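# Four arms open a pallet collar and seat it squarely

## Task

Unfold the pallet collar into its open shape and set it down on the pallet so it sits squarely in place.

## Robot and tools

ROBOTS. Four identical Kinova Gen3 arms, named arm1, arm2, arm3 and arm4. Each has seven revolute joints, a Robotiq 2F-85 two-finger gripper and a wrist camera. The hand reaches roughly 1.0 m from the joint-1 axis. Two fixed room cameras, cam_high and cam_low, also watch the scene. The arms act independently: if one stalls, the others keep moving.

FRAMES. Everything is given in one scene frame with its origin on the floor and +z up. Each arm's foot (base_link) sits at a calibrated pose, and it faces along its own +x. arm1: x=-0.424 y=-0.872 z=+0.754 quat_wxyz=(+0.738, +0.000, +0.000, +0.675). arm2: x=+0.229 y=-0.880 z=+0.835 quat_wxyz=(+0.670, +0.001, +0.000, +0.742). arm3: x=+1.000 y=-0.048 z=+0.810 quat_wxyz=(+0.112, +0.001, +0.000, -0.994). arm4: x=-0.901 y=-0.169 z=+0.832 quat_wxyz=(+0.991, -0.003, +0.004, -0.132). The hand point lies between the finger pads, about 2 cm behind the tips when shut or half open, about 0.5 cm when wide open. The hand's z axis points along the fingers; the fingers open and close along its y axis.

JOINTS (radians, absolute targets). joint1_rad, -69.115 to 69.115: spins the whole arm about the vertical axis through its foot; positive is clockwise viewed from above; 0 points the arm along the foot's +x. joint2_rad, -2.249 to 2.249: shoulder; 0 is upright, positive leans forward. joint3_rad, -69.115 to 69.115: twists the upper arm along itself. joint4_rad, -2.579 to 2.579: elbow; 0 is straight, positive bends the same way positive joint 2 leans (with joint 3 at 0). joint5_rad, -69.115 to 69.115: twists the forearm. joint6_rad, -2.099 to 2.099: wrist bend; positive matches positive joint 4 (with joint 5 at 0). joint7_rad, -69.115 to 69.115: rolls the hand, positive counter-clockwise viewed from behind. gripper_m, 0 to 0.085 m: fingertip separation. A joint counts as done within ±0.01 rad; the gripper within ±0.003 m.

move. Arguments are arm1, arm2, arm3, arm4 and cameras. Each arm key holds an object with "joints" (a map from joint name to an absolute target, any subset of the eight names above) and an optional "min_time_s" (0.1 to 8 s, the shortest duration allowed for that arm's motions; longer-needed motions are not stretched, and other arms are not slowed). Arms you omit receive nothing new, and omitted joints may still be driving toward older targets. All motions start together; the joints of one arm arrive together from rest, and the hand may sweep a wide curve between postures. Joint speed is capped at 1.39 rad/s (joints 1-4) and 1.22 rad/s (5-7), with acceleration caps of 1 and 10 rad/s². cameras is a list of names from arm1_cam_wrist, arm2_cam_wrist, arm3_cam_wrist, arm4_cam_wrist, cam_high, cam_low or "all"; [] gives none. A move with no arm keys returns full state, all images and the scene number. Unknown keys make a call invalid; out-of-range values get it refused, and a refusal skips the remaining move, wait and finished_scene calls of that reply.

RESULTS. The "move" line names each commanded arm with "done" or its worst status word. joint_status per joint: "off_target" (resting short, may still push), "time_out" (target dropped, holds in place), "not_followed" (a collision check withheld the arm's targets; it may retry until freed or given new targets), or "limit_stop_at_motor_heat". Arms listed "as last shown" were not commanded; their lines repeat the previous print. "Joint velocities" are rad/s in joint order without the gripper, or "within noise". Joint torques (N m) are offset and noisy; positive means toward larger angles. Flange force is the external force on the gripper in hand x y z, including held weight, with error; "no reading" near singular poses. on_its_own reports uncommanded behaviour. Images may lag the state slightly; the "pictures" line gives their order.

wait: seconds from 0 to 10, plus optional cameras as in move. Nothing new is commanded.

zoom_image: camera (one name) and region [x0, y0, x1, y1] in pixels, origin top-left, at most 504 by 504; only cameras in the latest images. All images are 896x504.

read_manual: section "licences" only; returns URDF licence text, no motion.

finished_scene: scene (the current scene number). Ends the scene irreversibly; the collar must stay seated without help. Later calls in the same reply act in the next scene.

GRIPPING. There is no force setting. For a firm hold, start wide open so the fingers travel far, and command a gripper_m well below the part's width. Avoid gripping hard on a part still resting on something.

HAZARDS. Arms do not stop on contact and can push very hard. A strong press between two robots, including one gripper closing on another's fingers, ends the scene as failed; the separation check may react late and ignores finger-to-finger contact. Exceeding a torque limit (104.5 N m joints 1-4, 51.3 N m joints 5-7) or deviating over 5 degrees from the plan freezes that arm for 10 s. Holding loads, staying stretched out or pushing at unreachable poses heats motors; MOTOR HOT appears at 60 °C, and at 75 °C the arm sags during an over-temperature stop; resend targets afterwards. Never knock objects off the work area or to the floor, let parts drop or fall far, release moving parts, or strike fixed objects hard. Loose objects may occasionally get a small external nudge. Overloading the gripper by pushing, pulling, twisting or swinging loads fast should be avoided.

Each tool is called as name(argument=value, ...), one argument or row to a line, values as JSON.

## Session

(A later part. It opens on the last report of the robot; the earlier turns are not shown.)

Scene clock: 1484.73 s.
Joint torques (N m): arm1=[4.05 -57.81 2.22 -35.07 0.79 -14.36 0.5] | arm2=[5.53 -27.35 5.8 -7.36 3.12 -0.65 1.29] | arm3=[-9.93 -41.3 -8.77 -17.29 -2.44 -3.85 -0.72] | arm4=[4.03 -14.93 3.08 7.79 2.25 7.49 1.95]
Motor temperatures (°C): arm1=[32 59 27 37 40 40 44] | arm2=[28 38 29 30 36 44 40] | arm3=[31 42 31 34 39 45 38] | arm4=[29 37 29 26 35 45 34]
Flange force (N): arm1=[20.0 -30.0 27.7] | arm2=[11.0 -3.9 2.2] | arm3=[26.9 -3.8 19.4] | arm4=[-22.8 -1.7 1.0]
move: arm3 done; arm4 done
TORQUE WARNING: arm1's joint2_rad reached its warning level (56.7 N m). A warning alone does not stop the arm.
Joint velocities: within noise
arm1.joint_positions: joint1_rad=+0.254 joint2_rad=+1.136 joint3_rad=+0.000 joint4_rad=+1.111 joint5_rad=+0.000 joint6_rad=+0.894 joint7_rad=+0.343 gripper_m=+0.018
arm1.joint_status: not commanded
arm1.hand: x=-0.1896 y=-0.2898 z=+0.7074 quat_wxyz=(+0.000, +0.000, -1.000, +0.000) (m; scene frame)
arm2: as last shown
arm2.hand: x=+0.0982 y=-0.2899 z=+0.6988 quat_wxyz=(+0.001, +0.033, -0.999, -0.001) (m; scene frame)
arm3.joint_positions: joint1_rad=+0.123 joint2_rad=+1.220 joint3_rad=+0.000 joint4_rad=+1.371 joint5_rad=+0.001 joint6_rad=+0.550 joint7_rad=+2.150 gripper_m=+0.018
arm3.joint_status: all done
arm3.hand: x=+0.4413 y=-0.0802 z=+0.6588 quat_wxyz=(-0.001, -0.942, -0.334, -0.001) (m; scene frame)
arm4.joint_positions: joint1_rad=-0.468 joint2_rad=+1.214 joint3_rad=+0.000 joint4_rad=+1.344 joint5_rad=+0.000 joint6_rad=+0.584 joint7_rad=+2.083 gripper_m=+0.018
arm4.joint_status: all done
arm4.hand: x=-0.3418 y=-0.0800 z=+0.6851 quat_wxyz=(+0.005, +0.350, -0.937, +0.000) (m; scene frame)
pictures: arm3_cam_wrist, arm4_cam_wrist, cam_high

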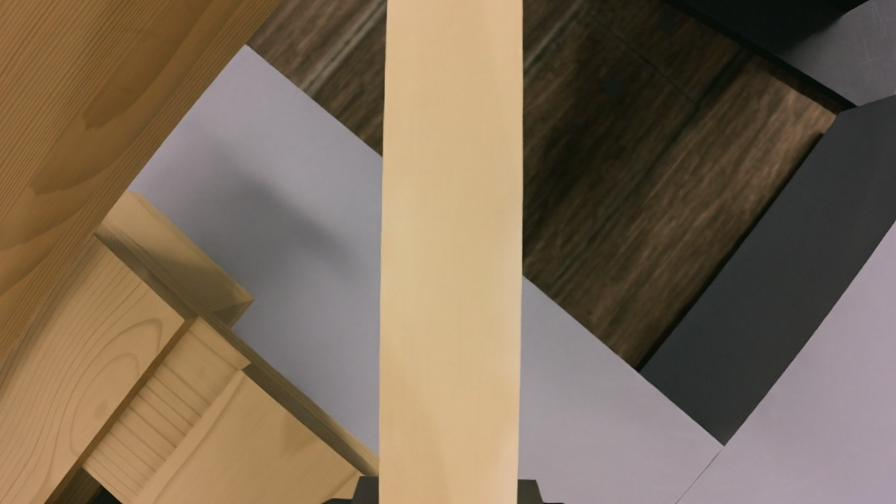

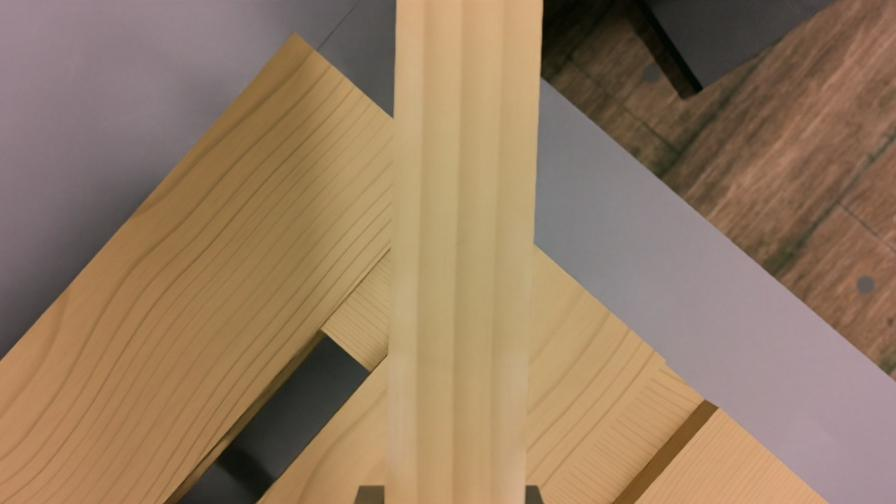

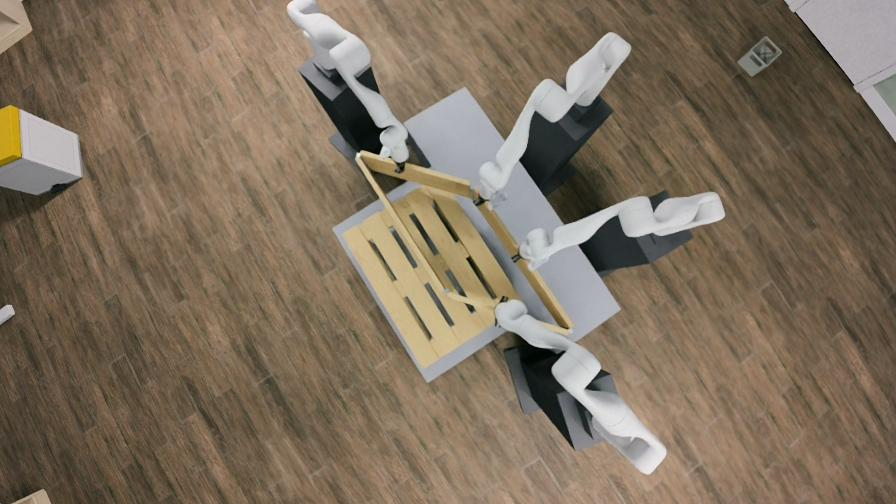

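move(
  arm3={"joints":{"joint1_rad":0.1847,"joint2_rad":1.2627,"joint4_rad":1.2321,"joint6_rad":0.6468,"joint7_rad":2.3513},"min_time_s":1.6},
  arm4={"joints":{"joint1_rad":-0.5353,"joint2_rad":1.1822,"joint4_rad":1.4518,"joint6_rad":0.5076,"joint7_rad":2.1555},"min_time_s":1.6},
)

move(
  arm3={"joints":{"joint1_rad":0.2325,"joint2_rad":1.3253,"joint4_rad":1.0459,"joint6_rad":0.7704,"joint7_rad":2.5388},"min_time_s":1.6},
  arm4={"joints":{"joint1_rad":-0.6023,"joint2_rad":1.1525,"joint4_rad":1.5632,"joint6_rad":0.4259,"joint7_rad":2.2281},"min_time_s":1.6},
  cameras=["cam_high","arm3_cam_wrist","arm4_cam_wrist"],
)

Scene clock: 1502.90 s.
Joint torques (N m): arm1=[4.3 -55.42 2.38 -36.57 0.95 -16.59 0.54] | arm2=[8.16 -30.38 8.46 -11.25 4.05 -2.9 1.29] | arm3=[-16.91 -43.82 -15.8 -19.94 -5.24 -4.52 -0.91] | arm4=[4.71 -18.42 4.68 7.93 2.79 7.47 1.95]
Motor temperatures (°C): arm1=[32 59 27 37 40 40 44] | arm2=[28 38 29 30 36 44 40] | arm3=[31 42 31 34 39 45 38] | arm4=[29 37 28 26 35 45 34]
Flange force (N): arm1=[22.6 -35.1 20.1] | arm2=[14.3 -11.4 2.2] | arm3=[38.4 -2.7 18.8] | arm4=[-25.2 -3.1 9.5]
move: arm3 done; arm4 done
TORQUE WARNING: arm1's joint2_rad reached its warning level (56.7 N m). A warning alone does not stop the arm.
Joint velocities: within noise
arm1.joint_positions: joint1_rad=+0.254 joint2_rad=+1.136 joint3_rad=+0.000 joint4_rad=+1.111 joint5_rad=+0.000 joint6_rad=+0.894 joint7_rad=+0.343 gripper_m=+0.018
arm1.joint_status: not commanded
arm1.hand: x=-0.1896 y=-0.2899 z=+0.7071 quat_wxyz=(+0.000, +0.000, -1.000, +0.000) (m; scene frame)
arm2: as last shown
arm2.hand: x=+0.0983 y=-0.2898 z=+0.6988 quat_wxyz=(+0.001, +0.033, -0.999, -0.001) (m; scene frame)
arm3.joint_positions: joint1_rad=+0.185 joint2_rad=+1.263 joint3_rad=+0.000 joint4_rad=+1.232 joint5_rad=+0.000 joint6_rad=+0.647 joint7_rad=+2.351 gripper_m=+0.018
arm3.joint_status: all done
arm3.hand: x=+0.4095 y=-0.0470 z=+0.6589 quat_wxyz=(-0.001, -0.917, -0.399, -0.001) (m; scene frame)
arm4.joint_positions: joint1_rad=-0.535 joint2_rad=+1.182 joint3_rad=+0.000 joint4_rad=+1.452 joint5_rad=+0.000 joint6_rad=+0.508 joint7_rad=+2.155 gripper_m=+0.018
arm4.joint_status: all done
arm4.hand: x=-0.3735 y=-0.0493 z=+0.6853 quat_wxyz=(+0.005, +0.414, -0.910, +0.000) (m; scene frame)
pictures: none

Scene clock: 1504.83 s.
Joint torques (N m): arm1=[3.35 -56.3 1.53 -39.3 0.54 -18.84 0.58] | arm2=[8.84 -33.57 9.42 -15.33 4.46 -5.39 1.27] | arm3=[-24.61 -44.71 -21.61 -20.69 -8.34 -4.31 -0.99] | arm4=[5.68 -20.18 6.57 7.5 3.16 6.74 1.91]
Motor temperatures (°C): arm1=[32 59 27 38 40 40 44] | arm2=[28 38 29 30 36 44 40] | arm3=[31 42 31 34 39 45 38] | arm4=[29 37 28 26 35 45 34]
Flange force (N): arm1=[23.2 -40.6 17.8] | arm2=[14.3 -18.3 2.1] | arm3=[48.4 0.6 17.0] | arm4=[-25.6 -2.2 13.5]
move: arm3 done; arm4 done
Joint velocities: within noise
arm1, arm2: as last shown
arm2.hand: x=+0.0982 y=-0.2899 z=+0.6988 quat_wxyz=(+0.001, +0.033, -0.999, -0.001) (m; scene frame)
arm3.joint_positions: joint1_rad=+0.233 joint2_rad=+1.325 joint3_rad=+0.000 joint4_rad=+1.046 joint5_rad=+0.001 joint6_rad=+0.770 joint7_rad=+2.539 gripper_m=+0.018
arm3.joint_status: all done
arm3.hand: x=+0.3735 y=-0.0185 z=+0.6587 quat_wxyz=(-0.001, -0.887, -0.462, -0.001) (m; scene frame)
arm4.joint_positions: joint1_rad=-0.602 joint2_rad=+1.152 joint3_rad=+0.000 joint4_rad=+1.563 joint5_rad=+0.000 joint6_rad=+0.426 joint7_rad=+2.228 gripper_m=+0.018
arm4.joint_status: all done
arm4.hand: x=-0.4090 y=-0.0233 z=+0.6854 quat_wxyz=(+0.005, +0.477, -0.879, +0.000) (m; scene frame)
pictures: arm3_cam_wrist, arm4_cam_wrist, cam_high

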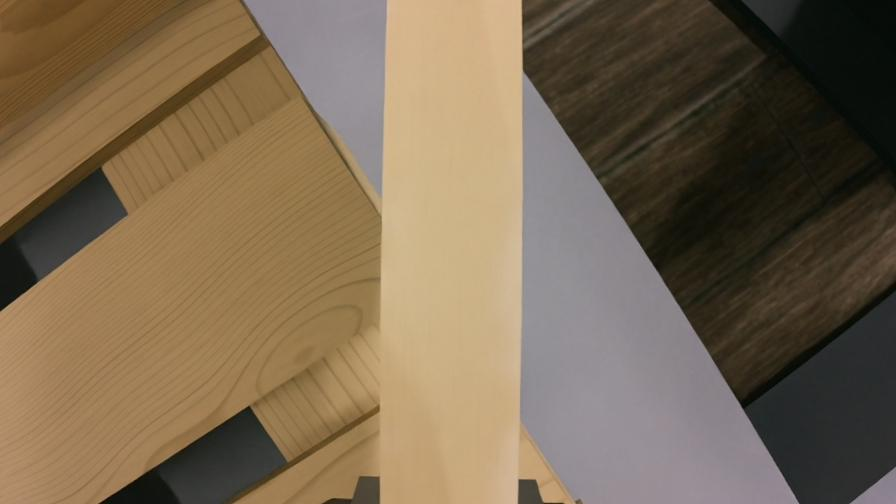

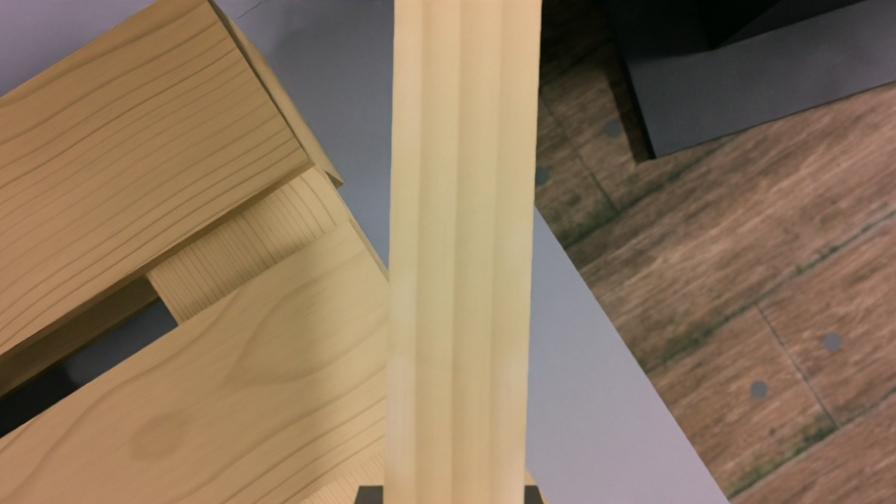

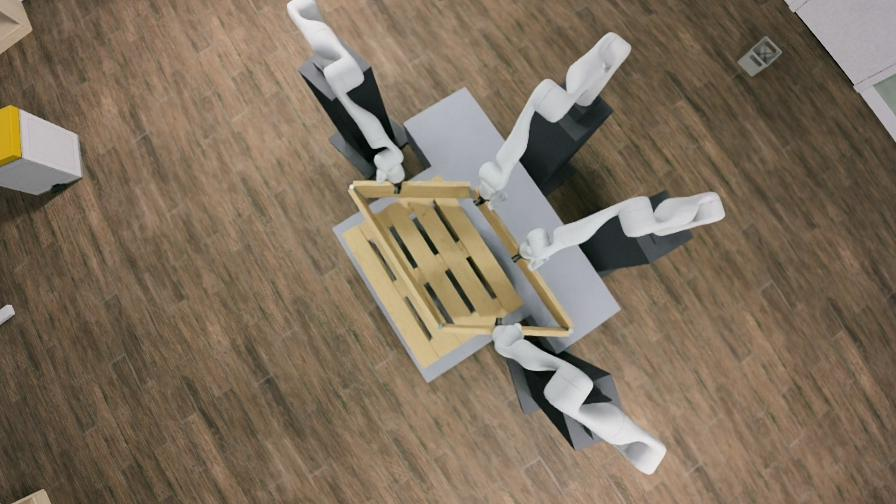

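move(
  arm2={"joints":{"gripper_m":0.06}},
)

move(
  arm2={"joints":{"joint2_rad":1.16,"joint4_rad":1.2148,"joint6_rad":0.7668}},
)

move(
  arm2={"joints":{"joint1_rad":-0.278,"joint2_rad":1.2001,"joint4_rad":1.1056,"joint6_rad":0.8359,"joint7_rad":-0.3451}},
  cameras=["arm2_cam_wrist","arm1_cam_wrist","cam_low"],
)

Scene clock: 1575.50 s.
Joint torques (N m): arm1=[5.02 -58.72 3.19 -41 1.47 -19.57 0.75] | arm2=[0.64 -23.15 0.17 -6.65 0.19 -0.26 -0.36] | arm3=[-15.58 -44.73 -13.01 -18.76 -5.08 -3.06 -0.95] | arm4=[6.94 -21.96 8.29 5.77 3.45 6.08 1.82]
Motor temperatures (°C): arm1=[32 63 27 39 40 44 44] | arm2=[28 41 30 31 37 44 40] | arm3=[32 43 32 35 40 45 38] | arm4=[29 38 29 26 35 45 35]
Flange force (N): arm1=[26.6 -41.1 20.4] | arm2=[-0.2 -6.5 -5.0] | arm3=[33.2 3.5 20.2] | arm4=[-24.7 1.5 15.0]
move: arm2 done
MOTOR HOT: the motor of arm1's joint2_rad reports 63 °C; the controller stops that arm at 75 °C. To cool a motor, set the load down, stop pushing, or move to a pose that needs little force.
TORQUE WARNING: arm1's joint2_rad reached its warning level (56.7 N m). A warning alone does not stop the arm.
Joint velocities: arm1=[within noise] | arm2=[0 0 0.005 0 0 0.001 0] | arm3=[within noise] | arm4=[within noise]
arm1.joint_positions: joint1_rad=+0.254 joint2_rad=+1.136 joint3_rad=+0.000 joint4_rad=+1.111 joint5_rad=+0.000 joint6_rad=+0.894 joint7_rad=+0.343 gripper_m=+0.018
arm1.joint_status: not commanded
arm1.hand: x=-0.1896 y=-0.2899 z=+0.7072 quat_wxyz=(+0.000, +0.000, -1.000, +0.000) (m; scene frame)
arm2.joint_positions: joint1_rad=-0.156 joint2_rad=+1.260 joint3_rad=+0.000 joint4_rad=+1.178 joint5_rad=+0.000 joint6_rad=+0.703 joint7_rad=-0.194 gripper_m=+0.060
arm2.joint_status: all done
arm2.hand: x=+0.0982 y=-0.2899 z=+0.6988 quat_wxyz=(+0.001, +0.033, -0.999, -0.001) (m; scene frame)
arm3.joint_positions: joint1_rad=+0.232 joint2_rad=+1.325 joint3_rad=+0.000 joint4_rad=+1.046 joint5_rad=+0.000 joint6_rad=+0.770 joint7_rad=+2.539 gripper_m=+0.018
arm3.joint_status: not commanded
arm3.hand: x=+0.3735 y=-0.0186 z=+0.6587 quat_wxyz=(-0.001, -0.887, -0.462, -0.001) (m; scene frame)
arm4: as last shown
arm4.hand: x=-0.4091 y=-0.0233 z=+0.6854 quat_wxyz=(+0.005, +0.477, -0.879, +0.000) (m; scene frame)
pictures: none

Scene clock: 1576.47 s.
Joint torques (N m): arm1=[4.99 -58.73 3.16 -41.07 1.42 -19.61 0.76] | arm2=[0.58 -22.84 0.19 -7.06 0.21 -0.24 -0.38] | arm3=[-15.6 -44.79 -13.02 -18.78 -5.08 -3.09 -0.91] | arm4=[7.01 -21.96 8.3 5.7 3.45 6.08 1.8]
Motor temperatures (°C): arm1=[32 63 27 39 40 44 44] | arm2=[28 41 30 31 37 44 40] | arm3=[32 43 32 35 40 45 38] | arm4=[29 38 29 26 35 45 35]
Flange force (N): arm1=[26.7 -41.3 20.3] | arm2=[-0.4 -6.6 -4.4] | arm3=[33.1 3.5 20.3] | arm4=[-24.5 1.8 14.9]
move: arm2 done
MOTOR HOT: still on. The motor of arm1's joint2_rad reports 63 °C.
TORQUE WARNING: arm1's joint2_rad reached its warning level (56.7 N m). A warning alone does not stop the arm.
Joint velocities: within noise
arm1.joint_positions: joint1_rad=+0.254 joint2_rad=+1.136 joint3_rad=+0.000 joint4_rad=+1.111 joint5_rad=+0.000 joint6_rad=+0.894 joint7_rad=+0.343 gripper_m=+0.018
arm1.joint_status: not commanded
arm1.hand: x=-0.1896 y=-0.2899 z=+0.7071 quat_wxyz=(+0.000, +0.000, -1.000, +0.000) (m; scene frame)
arm2.joint_positions: joint1_rad=-0.156 joint2_rad=+1.160 joint3_rad=+0.000 joint4_rad=+1.215 joint5_rad=+0.000 joint6_rad=+0.767 joint7_rad=-0.194 gripper_m=+0.060
arm2.joint_status: all done
arm2.hand: x=+0.0983 y=-0.2900 z=+0.7518 quat_wxyz=(+0.001, +0.033, -0.999, -0.001) (m; scene frame)
arm3.joint_positions: joint1_rad=+0.233 joint2_rad=+1.325 joint3_rad=+0.000 joint4_rad=+1.046 joint5_rad=+0.000 joint6_rad=+0.770 joint7_rad=+2.539 gripper_m=+0.018
arm3.joint_status: not commanded
arm3.hand: x=+0.3736 y=-0.0185 z=+0.6587 quat_wxyz=(-0.001, -0.887, -0.462, -0.001) (m; scene frame)
arm4: as last shown
arm4.hand: x=-0.4090 y=-0.0233 z=+0.6854 quat_wxyz=(+0.005, +0.477, -0.879, +0.000) (m; scene frame)
pictures: none

Scene clock: 1577.53 s.
Joint torques (N m): arm1=[4.99 -58.81 3.19 -41.11 1.46 -19.56 0.76] | arm2=[0.69 -23.52 0.12 -7.47 0.19 -0.29 -0.33] | arm3=[-15.6 -44.76 -13.06 -18.8 -5.07 -3.07 -0.93] | arm4=[7.01 -21.93 8.21 5.75 3.43 6.11 1.8]
Motor temperatures (°C): arm1=[32 63 27 39 40 44 44] | arm2=[28 41 30 31 37 44 40] | arm3=[32 43 32 35 40 45 38] | arm4=[29 38 29 26 35 45 35]
Flange force (N): arm1=[26.8 -41.5 20.5] | arm2=[-1.4 -7.1 -4.5] | arm3=[33.3 3.7 20.2] | arm4=[-24.6 1.7 14.9]
move: arm2 done
MOTOR HOT: still on. The motor of arm1's joint2_rad reports 63 °C.
TORQUE WARNING: arm1's joint2_rad reached its warning level (56.7 N m). A warning alone does not stop the arm.
Joint velocities: within noise
arm1.joint_positions: joint1_rad=+0.254 joint2_rad=+1.136 joint3_rad=+0.000 joint4_rad=+1.111 joint5_rad=+0.000 joint6_rad=+0.894 joint7_rad=+0.343 gripper_m=+0.018
arm1.joint_status: not commanded
arm1.hand: x=-0.1896 y=-0.2899 z=+0.7071 quat_wxyz=(+0.000, +0.000, -1.000, +0.000) (m; scene frame)
arm2.joint_positions: joint1_rad=-0.278 joint2_rad=+1.200 joint3_rad=+0.000 joint4_rad=+1.106 joint5_rad=+0.000 joint6_rad=+0.836 joint7_rad=-0.345 gripper_m=+0.060
arm2.joint_status: all done
arm2.hand: x=+0.0197 y=-0.2902 z=+0.7519 quat_wxyz=(+0.001, +0.018, -1.000, -0.001) (m; scene frame)
arm3, arm4: as last shown
pictures: arm1_cam_wrist, arm2_cam_wrist, cam_low

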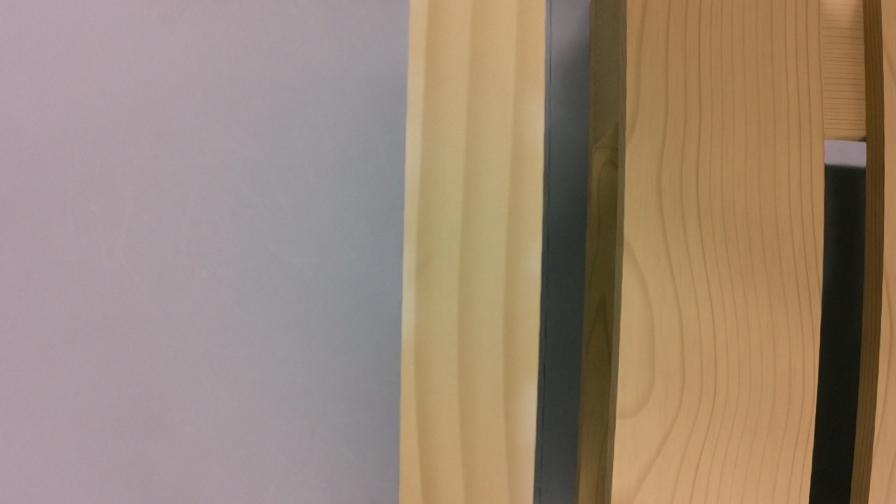

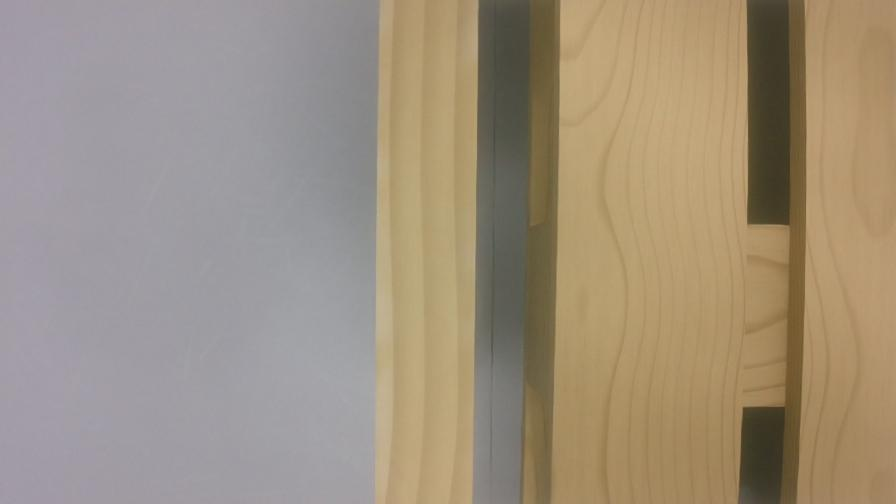

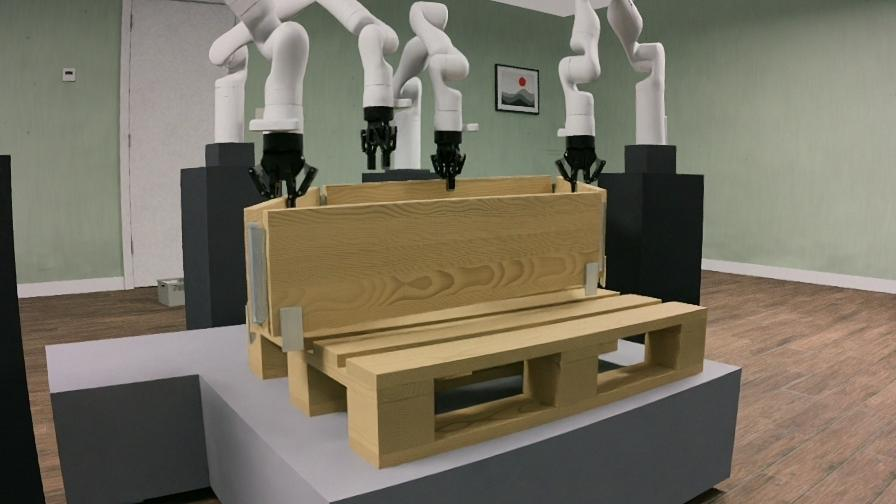

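move(
  arm2={"joints":{"joint1_rad":-0.281,"joint2_rad":1.2784,"joint4_rad":1.098,"joint6_rad":0.7652,"joint7_rad":-0.348},"min_time_s":1.2},
)

move(
  arm2={"joints":{"gripper_m":0.0}},
)

move(
  arm1={"joints":{"gripper_m":0.06}},
  cameras=["cam_low","arm2_cam_wrist"],
)

Scene clock: 1593.10 s.
Joint torques (N m): arm1=[5.14 -58.77 3.26 -41.12 1.51 -19.63 0.78] | arm2=[0.68 -23.65 0.14 -7.07 0.21 -0.28 -0.38] | arm3=[-15.62 -44.92 -13.04 -19.02 -5.12 -3.19 -0.94] | arm4=[7.04 -21.95 8.29 5.65 3.44 6.13 1.8]
Motor temperatures (°C): arm1=[32 63 27 39 40 44 44] | arm2=[28 40 29 31 36 44 40] | arm3=[32 45 32 35 40 45 38] | arm4=[29 39 29 26 35 45 35]
Flange force (N): arm1=[27.0 -41.3 20.4] | arm2=[-1.4 -6.9 -5.0] | arm3=[33.6 4.0 20.2] | arm4=[-24.3 2.1 14.9]
move: arm2 done
MOTOR HOT: still on. The motor of arm1's joint2_rad reports 63 °C.
TORQUE WARNING: arm1's joint2_rad reached its warning level (56.7 N m). A warning alone does not stop the arm.
Joint velocities: within noise
arm1.joint_positions: joint1_rad=+0.254 joint2_rad=+1.136 joint3_rad=+0.000 joint4_rad=+1.111 joint5_rad=+0.000 joint6_rad=+0.894 joint7_rad=+0.343 gripper_m=+0.018
arm1.joint_status: not commanded
arm1.hand: x=-0.1896 y=-0.2899 z=+0.7071 quat_wxyz=(+0.000, +0.000, -1.000, +0.000) (m; scene frame)
arm2.joint_positions: joint1_rad=-0.281 joint2_rad=+1.278 joint3_rad=+0.000 joint4_rad=+1.098 joint5_rad=+0.000 joint6_rad=+0.765 joint7_rad=-0.348 gripper_m=+0.060
arm2.joint_status: all done
arm2.hand: x=+0.0196 y=-0.2951 z=+0.7048 quat_wxyz=(+0.001, +0.018, -1.000, -0.001) (m; scene frame)
arm3, arm4: as last shown
arm3.hand: x=+0.3735 y=-0.0185 z=+0.6587 quat_wxyz=(-0.001, -0.887, -0.462, -0.001) (m; scene frame)
pictures: none

Scene clock: 1594.03 s.
Joint torques (N m): arm1=[2.01 -60.29 0.94 -45.38 0.75 -22.26 0.87] | arm2=[-5.19 -20.76 -4.72 -1.14 -0.65 3.16 0.63] | arm3=[-11.85 -43.68 -9.85 -17.74 -4.13 -2.75 -1.15] | arm4=[7.5 -21.69 8.87 5.97 3.55 6.2 1.78]
Motor temperatures (°C): arm1=[32 63 27 40 40 44 44] | arm2=[28 40 29 31 36 44 40] | arm3=[32 45 32 35 40 45 38] | arm4=[29 39 29 26 35 45 35]
Flange force (N): arm1=[26.5 -53.1 18.2] | arm2=[-4.5 9.2 -1.7] | arm3=[27.3 4.7 19.5] | arm4=[-25.4 2.2 14.7]
move: arm2 off_target
MOTOR HOT: still on. The motor of arm1's joint2_rad reports 63 °C.
TORQUE WARNING: arm1's joint2_rad reached its warning level (56.7 N m). A warning alone does not stop the arm.
Joint velocities: within noise
arm1.joint_positions: joint1_rad=+0.254 joint2_rad=+1.136 joint3_rad=+0.000 joint4_rad=+1.111 joint5_rad=+0.000 joint6_rad=+0.894 joint7_rad=+0.343 gripper_m=+0.018
arm1.joint_status: not commanded
arm1.hand: x=-0.1896 y=-0.2900 z=+0.7070 quat_wxyz=(+0.000, +0.000, -1.000, +0.000) (m; scene frame)
arm2.joint_positions: joint1_rad=-0.281 joint2_rad=+1.278 joint3_rad=+0.000 joint4_rad=+1.098 joint5_rad=+0.000 joint6_rad=+0.765 joint7_rad=-0.348 gripper_m=+0.018
arm2.joint_status: gripper_m off_target (ended at +0.018, target +0.000)
arm2.hand: x=+0.0197 y=-0.2951 z=+0.7048 quat_wxyz=(+0.001, +0.018, -1.000, -0.001) (m; scene frame)
arm3, arm4: as last shown
arm3.hand: x=+0.3735 y=-0.0186 z=+0.6588 quat_wxyz=(-0.001, -0.887, -0.462, -0.001) (m; scene frame)
pictures: none

Scene clock: 1595.03 s.
Joint torques (N m): arm1=[-0.57 -26.99 -0.95 -7.13 0.23 -0.02 0.36] | arm2=[3.36 -32.24 3.76 -12.28 2.2 -2.36 0.44] | arm3=[-3.6 -38.98 -2.5 -11.11 -1.47 0.85 -1.13] | arm4=[-1.66 -31.07 -1.65 -2.27 0.78 3.15 1.28]
Motor temperatures (°C): arm1=[32 62 27 39 40 44 44] | arm2=[28 40 29 31 36 44 40] | arm3=[32 45 32 35 40 45 38] | arm4=[29 39 29 26 35 45 35]
Flange force (N): arm1=[-1.2 2.6 2.5] | arm2=[2.5 -13.1 4.8] | arm3=[8.7 -0.1 20.6] | arm4=[-3.2 -3.6 23.9]
move: arm1 done
MOTOR HOT: still on. The motor of arm1's joint2_rad reports 62 °C.
TORQUE WARNING: arm1's joint2_rad reached its warning level (56.7 N m). A warning alone does not stop the arm.
Joint velocities: within noise
arm1.joint_positions: joint1_rad=+0.254 joint2_rad=+1.136 joint3_rad=+0.000 joint4_rad=+1.111 joint5_rad=+0.000 joint6_rad=+0.894 joint7_rad=+0.343 gripper_m=+0.060
arm1.joint_status: all done
arm1.hand: x=-0.1896 y=-0.2899 z=+0.7071 quat_wxyz=(+0.000, +0.000, -1.000, +0.000) (m; scene frame)
arm2, arm3: as last shown
arm2.hand: x=+0.0197 y=-0.2952 z=+0.7048 quat_wxyz=(+0.001, +0.018, -1.000, -0.001) (m; scene frame)
arm3.hand: x=+0.3735 y=-0.0185 z=+0.6588 quat_wxyz=(-0.001, -0.887, -0.462, -0.001) (m; scene frame)
arm4.joint_positions: joint1_rad=-0.602 joint2_rad=+1.153 joint3_rad=+0.000 joint4_rad=+1.563 joint5_rad=+0.000 joint6_rad=+0.426 joint7_rad=+2.228 gripper_m=+0.018
arm4.joint_status: not commanded
arm4.hand: x=-0.4091 y=-0.0233 z=+0.6853 quat_wxyz=(+0.005, +0.477, -0.879, +0.000) (m; scene frame)
pictures: arm2_cam_wrist, cam_low

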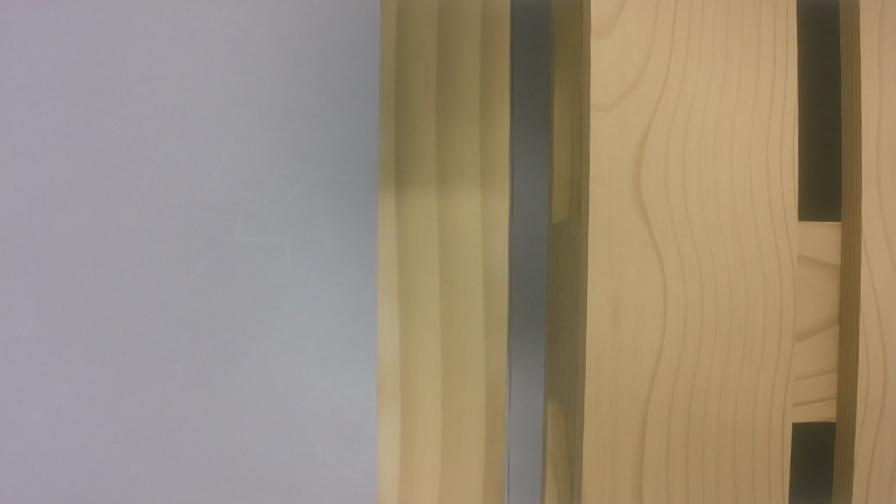

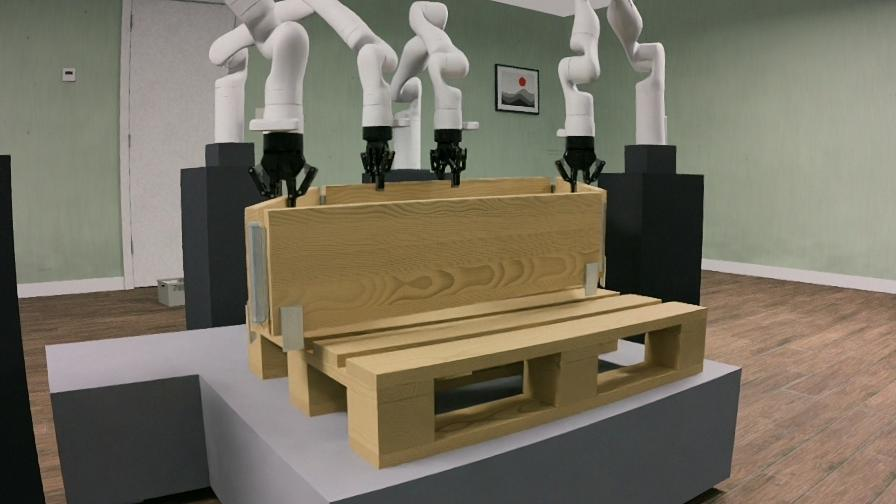

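move(
  arm1={"joints":{"joint2_rad":0.9369,"joint4_rad":1.0484,"joint6_rad":1.1563}},
)

move(
  arm1={"joints":{"joint1_rad":0.1,"joint2_rad":0.6,"joint4_rad":1.7,"joint6_rad":0.84}},
  arm2={"joints":{"joint1_rad":-0.1613,"joint2_rad":1.3028,"joint4_rad":1.0292,"joint6_rad":0.8096,"joint7_rad":-0.2283},"min_time_s":2},
  arm3={"joints":{"joint1_rad":0.3398,"joint2_rad":1.3202,"joint4_rad":1.0611,"joint6_rad":0.7603,"joint7_rad":2.8503},"min_time_s":2},
  arm4={"joints":{"joint1_rad":-0.6987,"joint2_rad":1.1892,"joint4_rad":1.4278,"joint6_rad":0.5246,"joint7_rad":2.3237},"min_time_s":2},
  cameras=["cam_low"],
)

Scene clock: 1686.47 s.
Joint torques (N m): arm1=[-0.56 -26.18 -1.08 -8.38 0.23 -0.02 0.37] | arm2=[3.29 -32.25 3.75 -12.33 2.15 -2.42 0.48] | arm3=[-3.69 -39.04 -2.56 -11.19 -1.43 0.78 -1.1] | arm4=[-1.63 -31.42 -1.59 -2.62 0.83 2.97 1.29]
Motor temperatures (°C): arm1=[32 52 27 35 40 41 44] | arm2=[28 43 29 31 36 43 40] | arm3=[31 43 31 34 39 44 38] | arm4=[29 44 28 26 35 45 34]
Flange force (N): arm1=[-1.5 3.2 1.8] | arm2=[2.4 -13.1 4.7] | arm3=[8.8 -0.2 20.6] | arm4=[-2.9 -3.2 24.1]
move: arm1 done
MOTOR HOT: cleared for the motors of arm1.
Joint velocities: within noise
arm1.joint_positions: joint1_rad=+0.254 joint2_rad=+0.937 joint3_rad=+0.000 joint4_rad=+1.048 joint5_rad=+0.000 joint6_rad=+1.156 joint7_rad=+0.343 gripper_m=+0.060
arm1.joint_status: all done
arm1.hand: x=-0.1896 y=-0.2899 z=+0.8495 quat_wxyz=(+0.000, +0.000, -1.000, +0.000) (m; scene frame)
arm2, arm3: as last shown
arm2.hand: x=+0.0196 y=-0.2951 z=+0.7048 quat_wxyz=(+0.001, +0.018, -1.000, -0.001) (m; scene frame)
arm3.hand: x=+0.3735 y=-0.0185 z=+0.6587 quat_wxyz=(-0.001, -0.887, -0.462, -0.001) (m; scene frame)
arm4.joint_positions: joint1_rad=-0.602 joint2_rad=+1.152 joint3_rad=+0.000 joint4_rad=+1.563 joint5_rad=+0.000 joint6_rad=+0.426 joint7_rad=+2.228 gripper_m=+0.018
arm4.joint_status: not commanded
arm4.hand: x=-0.4090 y=-0.0233 z=+0.6854 quat_wxyz=(+0.005, +0.477, -0.879, +0.000) (m; scene frame)
pictures: none

Scene clock: 1688.80 s.
Joint torques (N m): arm1=[-0.61 -19.97 -1.21 -6.87 0.24 -0.05 0.4] | arm2=[2.84 -32.7 3.07 -13.16 1.94 -3.1 0.51] | arm3=[-4.91 -40.36 -3.3 -13.58 -1.35 -0.55 -0.68] | arm4=[0.12 -38.32 1.01 -9.2 1.06 0.17 0.66]
Motor temperatures (°C): arm1=[32 52 27 35 40 41 44] | arm2=[28 43 29 31 36 43 40] | arm3=[31 44 31 34 39 44 38] | arm4=[29 44 28 26 35 45 34]
Flange force (N): arm1=[-1.5 2.5 2.9] | arm2=[3.0 -13.6 3.4] | arm3=[11.2 8.0 19.6] | arm4=[0.6 3.0 26.7]
move: arm1 done; arm2 done; arm3 done; arm4 done
Joint velocities: within noise
arm1.joint_positions: joint1_rad=+0.100 joint2_rad=+0.600 joint3_rad=+0.000 joint4_rad=+1.700 joint5_rad=+0.000 joint6_rad=+0.840 joint7_rad=+0.343 gripper_m=+0.060
arm1.joint_status: all done
arm1.hand: x=-0.3103 y=-0.4125 z=+0.8647 quat_wxyz=(+0.000, +0.077, -0.997, -0.001) (m; scene frame)
arm2.joint_positions: joint1_rad=-0.161 joint2_rad=+1.303 joint3_rad=+0.000 joint4_rad=+1.029 joint5_rad=+0.000 joint6_rad=+0.810 joint7_rad=-0.228 gripper_m=+0.018
arm2.joint_status: all done
arm2.hand: x=+0.0877 y=-0.2621 z=+0.7048 quat_wxyz=(+0.001, +0.018, -1.000, -0.001) (m; scene frame)
arm3.joint_positions: joint1_rad=+0.340 joint2_rad=+1.320 joint3_rad=+0.000 joint4_rad=+1.061 joint5_rad=+0.000 joint6_rad=+0.760 joint7_rad=+2.850 gripper_m=+0.018
arm3.joint_status: all done
arm3.hand: x=+0.3831 y=+0.0481 z=+0.6586 quat_wxyz=(-0.001, -0.835, -0.550, -0.001) (m; scene frame)
arm4.joint_positions: joint1_rad=-0.699 joint2_rad=+1.189 joint3_rad=+0.000 joint4_rad=+1.428 joint5_rad=+0.000 joint6_rad=+0.525 joint7_rad=+2.324 gripper_m=+0.018
arm4.joint_status: all done
arm4.hand: x=-0.3949 y=+0.0377 z=+0.6850 quat_wxyz=(+0.005, +0.559, -0.829, -0.001) (m; scene frame)
pictures: cam_low

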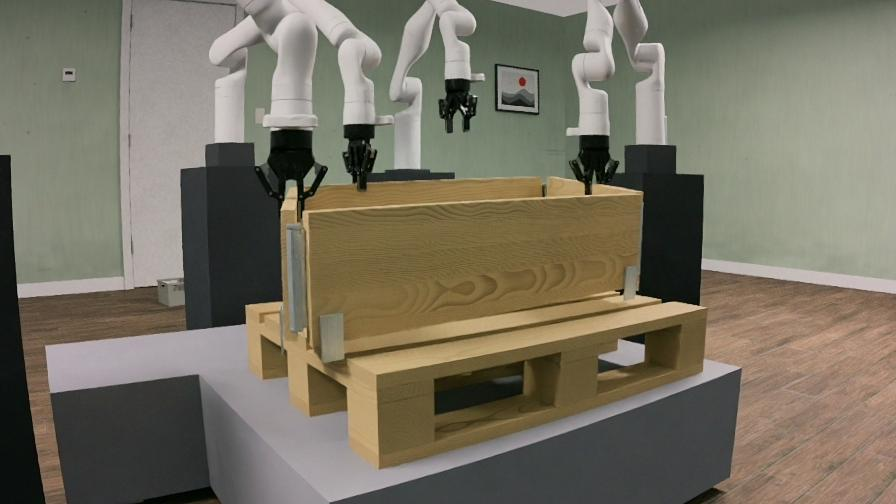

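Very clean. Continue both steps.

move(
  arm2={"joints":{"joint1_rad":-0.0457,"joint2_rad":1.3508,"joint4_rad":0.8979,"joint6_rad":0.8929,"joint7_rad":-0.1215},"min_time_s":2},
  arm3={"joints":{"joint1_rad":0.4287,"joint2_rad":1.3322,"joint4_rad":1.0266,"joint6_rad":0.7828,"joint7_rad":3.1416},"min_time_s":2},
  arm4={"joints":{"joint1_rad":-0.7716,"joint2_rad":1.227,"joint4_rad":1.3019,"joint6_rad":0.6127,"joint7_rad":2.4428},"min_time_s":2},
)

move(
  arm2={"joints":{"joint1_rad":0.06,"joint2_rad":1.4299,"joint4_rad":0.6915,"joint6_rad":1.0202,"joint7_rad":-0.0244},"min_time_s":2},
  arm3={"joints":{"joint1_rad":0.4887,"joint2_rad":1.3516,"joint4_rad":0.9722,"joint6_rad":0.8178,"joint7_rad":3.4058},"min_time_s":2},
  arm4={"joints":{"joint1_rad":-0.8248,"joint2_rad":1.2592,"joint4_rad":1.202,"joint6_rad":0.6804,"joint7_rad":2.5815},"min_time_s":2},
  cameras=["all"],
)

Scene clock: 1703.67 s.
Joint torques (N m): arm1=[-0.54 -19.91 -1.17 -6.83 0.25 -0.05 0.41] | arm2=[3.59 -33.37 2.89 -13.59 1.43 -3.19 -0.11] | arm3=[-6.12 -42.1 -3.88 -17 -1.4 -2 -0.48] | arm4=[3.87 -45.32 4.77 -15.75 1.49 -2.57 -0.38]
Motor temperatures (°C): arm1=[32 51 27 35 40 40 44] | arm2=[28 42 29 31 36 43 40] | arm3=[31 44 31 34 39 44 38] | arm4=[29 45 28 26 35 44 34]
Flange force (N): arm1=[-1.3 2.6 2.7] | arm2=[4.3 -13.9 2.9] | arm3=[9.5 20.8 17.6] | arm4=[1.5 12.3 29.5]
move: arm2 done; arm3 done; arm4 done
Joint velocities: within noise
arm1: as last shown
arm2.joint_positions: joint1_rad=-0.046 joint2_rad=+1.351 joint3_rad=+0.000 joint4_rad=+0.898 joint5_rad=+0.000 joint6_rad=+0.893 joint7_rad=-0.121 gripper_m=+0.018
arm2.joint_status: all done
arm2.hand: x=+0.1566 y=-0.2280 z=+0.7048 quat_wxyz=(+0.001, +0.013, -1.000, -0.001) (m; scene frame)
arm3.joint_positions: joint1_rad=+0.429 joint2_rad=+1.332 joint3_rad=+0.000 joint4_rad=+1.027 joint5_rad=+0.000 joint6_rad=+0.783 joint7_rad=+3.142 gripper_m=+0.018
arm3.joint_status: all done
arm3.hand: x=+0.3879 y=+0.1037 z=+0.6586 quat_wxyz=(-0.001, -0.775, -0.632, -0.001) (m; scene frame)
arm4.joint_positions: joint1_rad=-0.772 joint2_rad=+1.227 joint3_rad=+0.000 joint4_rad=+1.302 joint5_rad=+0.000 joint6_rad=+0.613 joint7_rad=+2.443 gripper_m=+0.018
arm4.joint_status: all done
arm4.hand: x=-0.3860 y=+0.0881 z=+0.6848 quat_wxyz=(+0.005, +0.636, -0.772, -0.001) (m; scene frame)
pictures: none

Scene clock: 1706.00 s.
Joint torques (N m): arm1=[-0.59 -19.95 -1.13 -6.81 0.25 -0.07 0.38] | arm2=[4.57 -39.69 3.3 -19.93 1.54 -6.91 -0.3] | arm3=[-12.69 -38.66 -8.78 -14.26 -2.93 -0.07 -0.26] | arm4=[6.38 -48.12 6.62 -16.81 1.57 -2.67 -1.27]
Motor temperatures (°C): arm1=[32 51 27 35 40 40 44] | arm2=[28 42 29 31 36 43 40] | arm3=[31 44 31 34 39 44 38] | arm4=[29 45 28 26 35 44 34]
Flange force (N): arm1=[-1.6 2.7 2.7] | arm2=[6.7 -27.4 3.0] | arm3=[13.7 23.6 14.8] | arm4=[-3.1 12.2 32.1]
move: arm2 done; arm3 done; arm4 done
Joint velocities: within noise
arm1: as last shown
arm2.joint_positions: joint1_rad=+0.060 joint2_rad=+1.430 joint3_rad=+0.000 joint4_rad=+0.691 joint5_rad=+0.000 joint6_rad=+1.020 joint7_rad=-0.024 gripper_m=+0.018
arm2.joint_status: all done
arm2.hand: x=+0.2246 y=-0.1950 z=+0.7047 quat_wxyz=(+0.001, +0.009, -1.000, -0.001) (m; scene frame)
arm3.joint_positions: joint1_rad=+0.489 joint2_rad=+1.352 joint3_rad=+0.000 joint4_rad=+0.972 joint5_rad=+0.000 joint6_rad=+0.818 joint7_rad=+3.406 gripper_m=+0.018
arm3.joint_status: all done
arm3.hand: x=+0.3889 y=+0.1427 z=+0.6585 quat_wxyz=(-0.001, -0.707, -0.708, +0.000) (m; scene frame)
arm4.joint_positions: joint1_rad=-0.825 joint2_rad=+1.259 joint3_rad=+0.000 joint4_rad=+1.202 joint5_rad=+0.000 joint6_rad=+0.680 joint7_rad=+2.582 gripper_m=+0.018
arm4.joint_status: all done
arm4.hand: x=-0.3824 y=+0.1266 z=+0.6845 quat_wxyz=(+0.005, +0.707, -0.707, -0.002) (m; scene frame)
pictures: arm1_cam_wrist, arm2_cam_wrist, arm3_cam_wrist, arm4_cam_wrist, cam_high, cam_low

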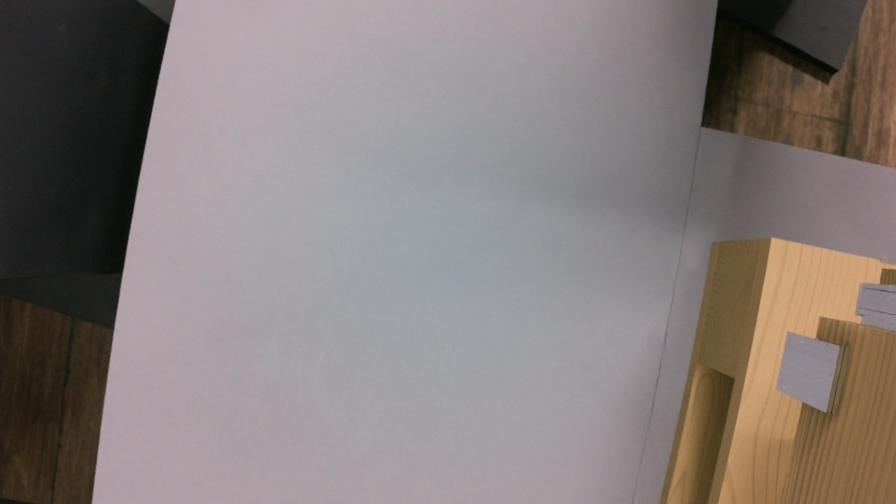

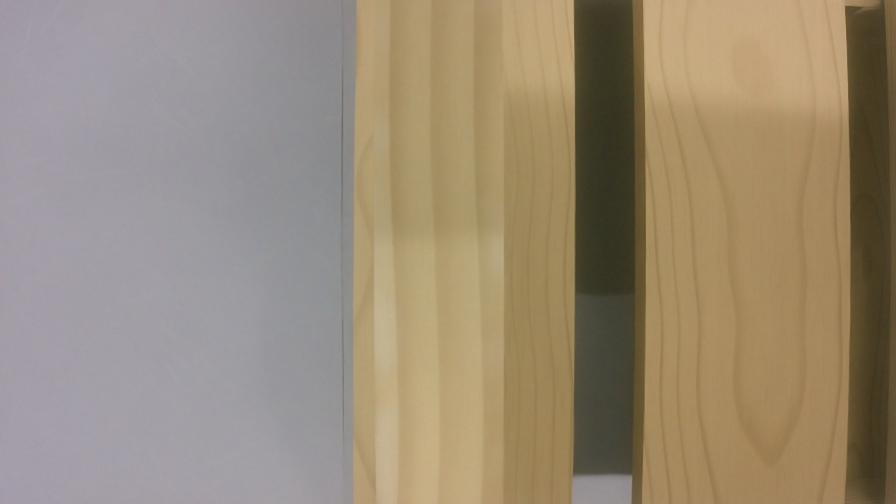

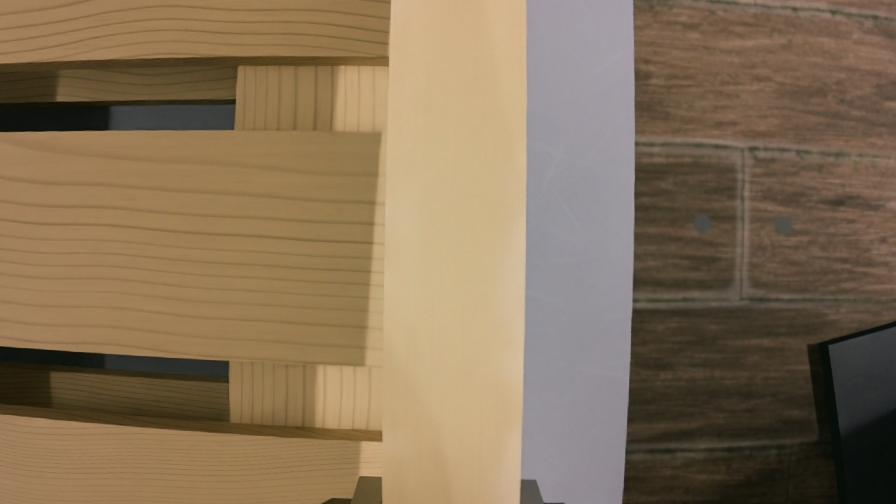

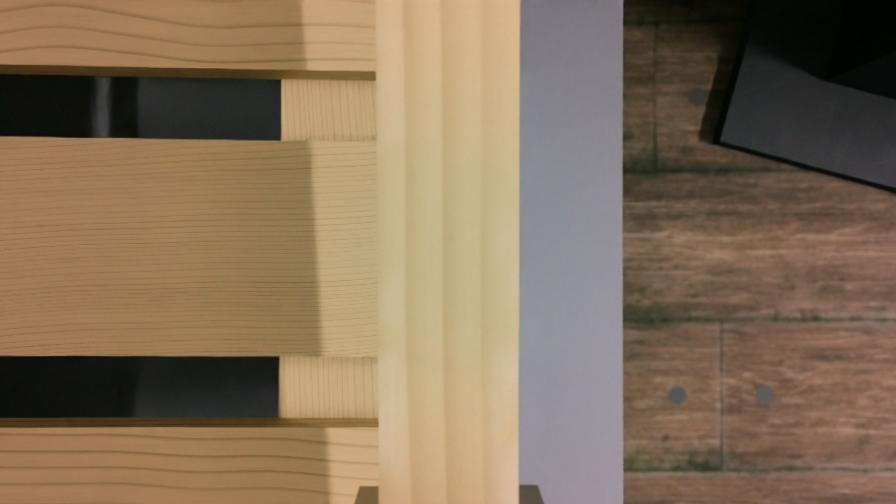

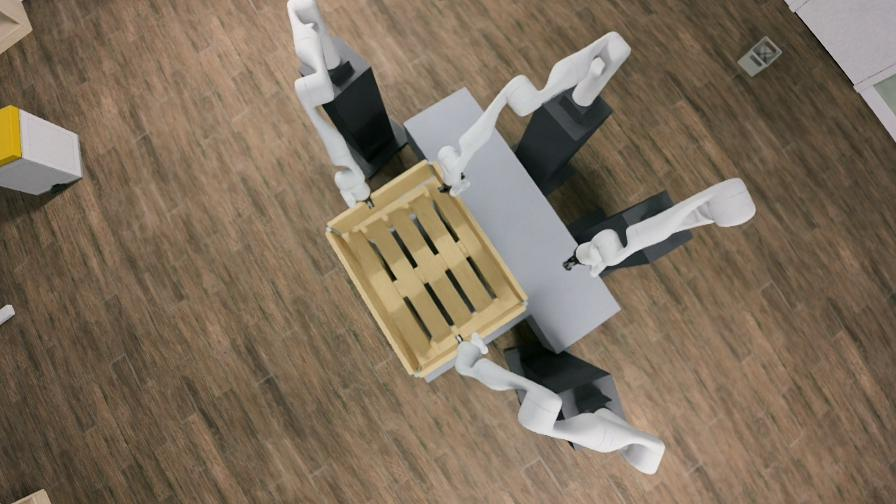

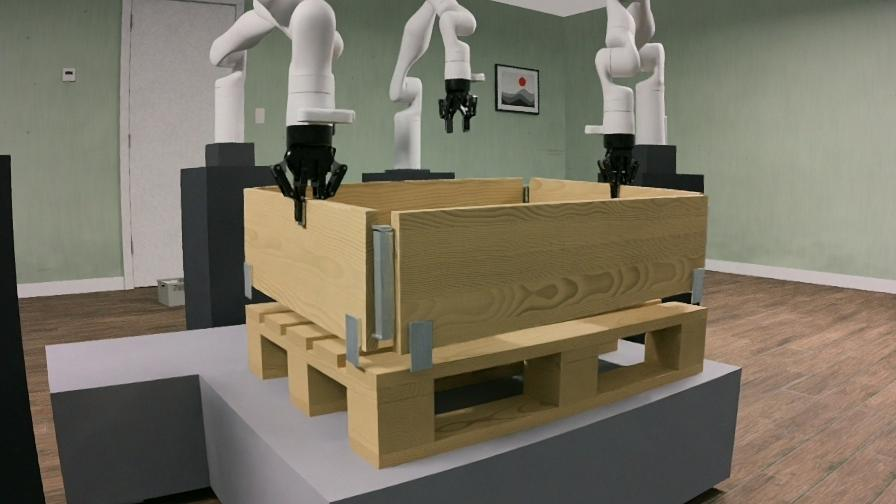

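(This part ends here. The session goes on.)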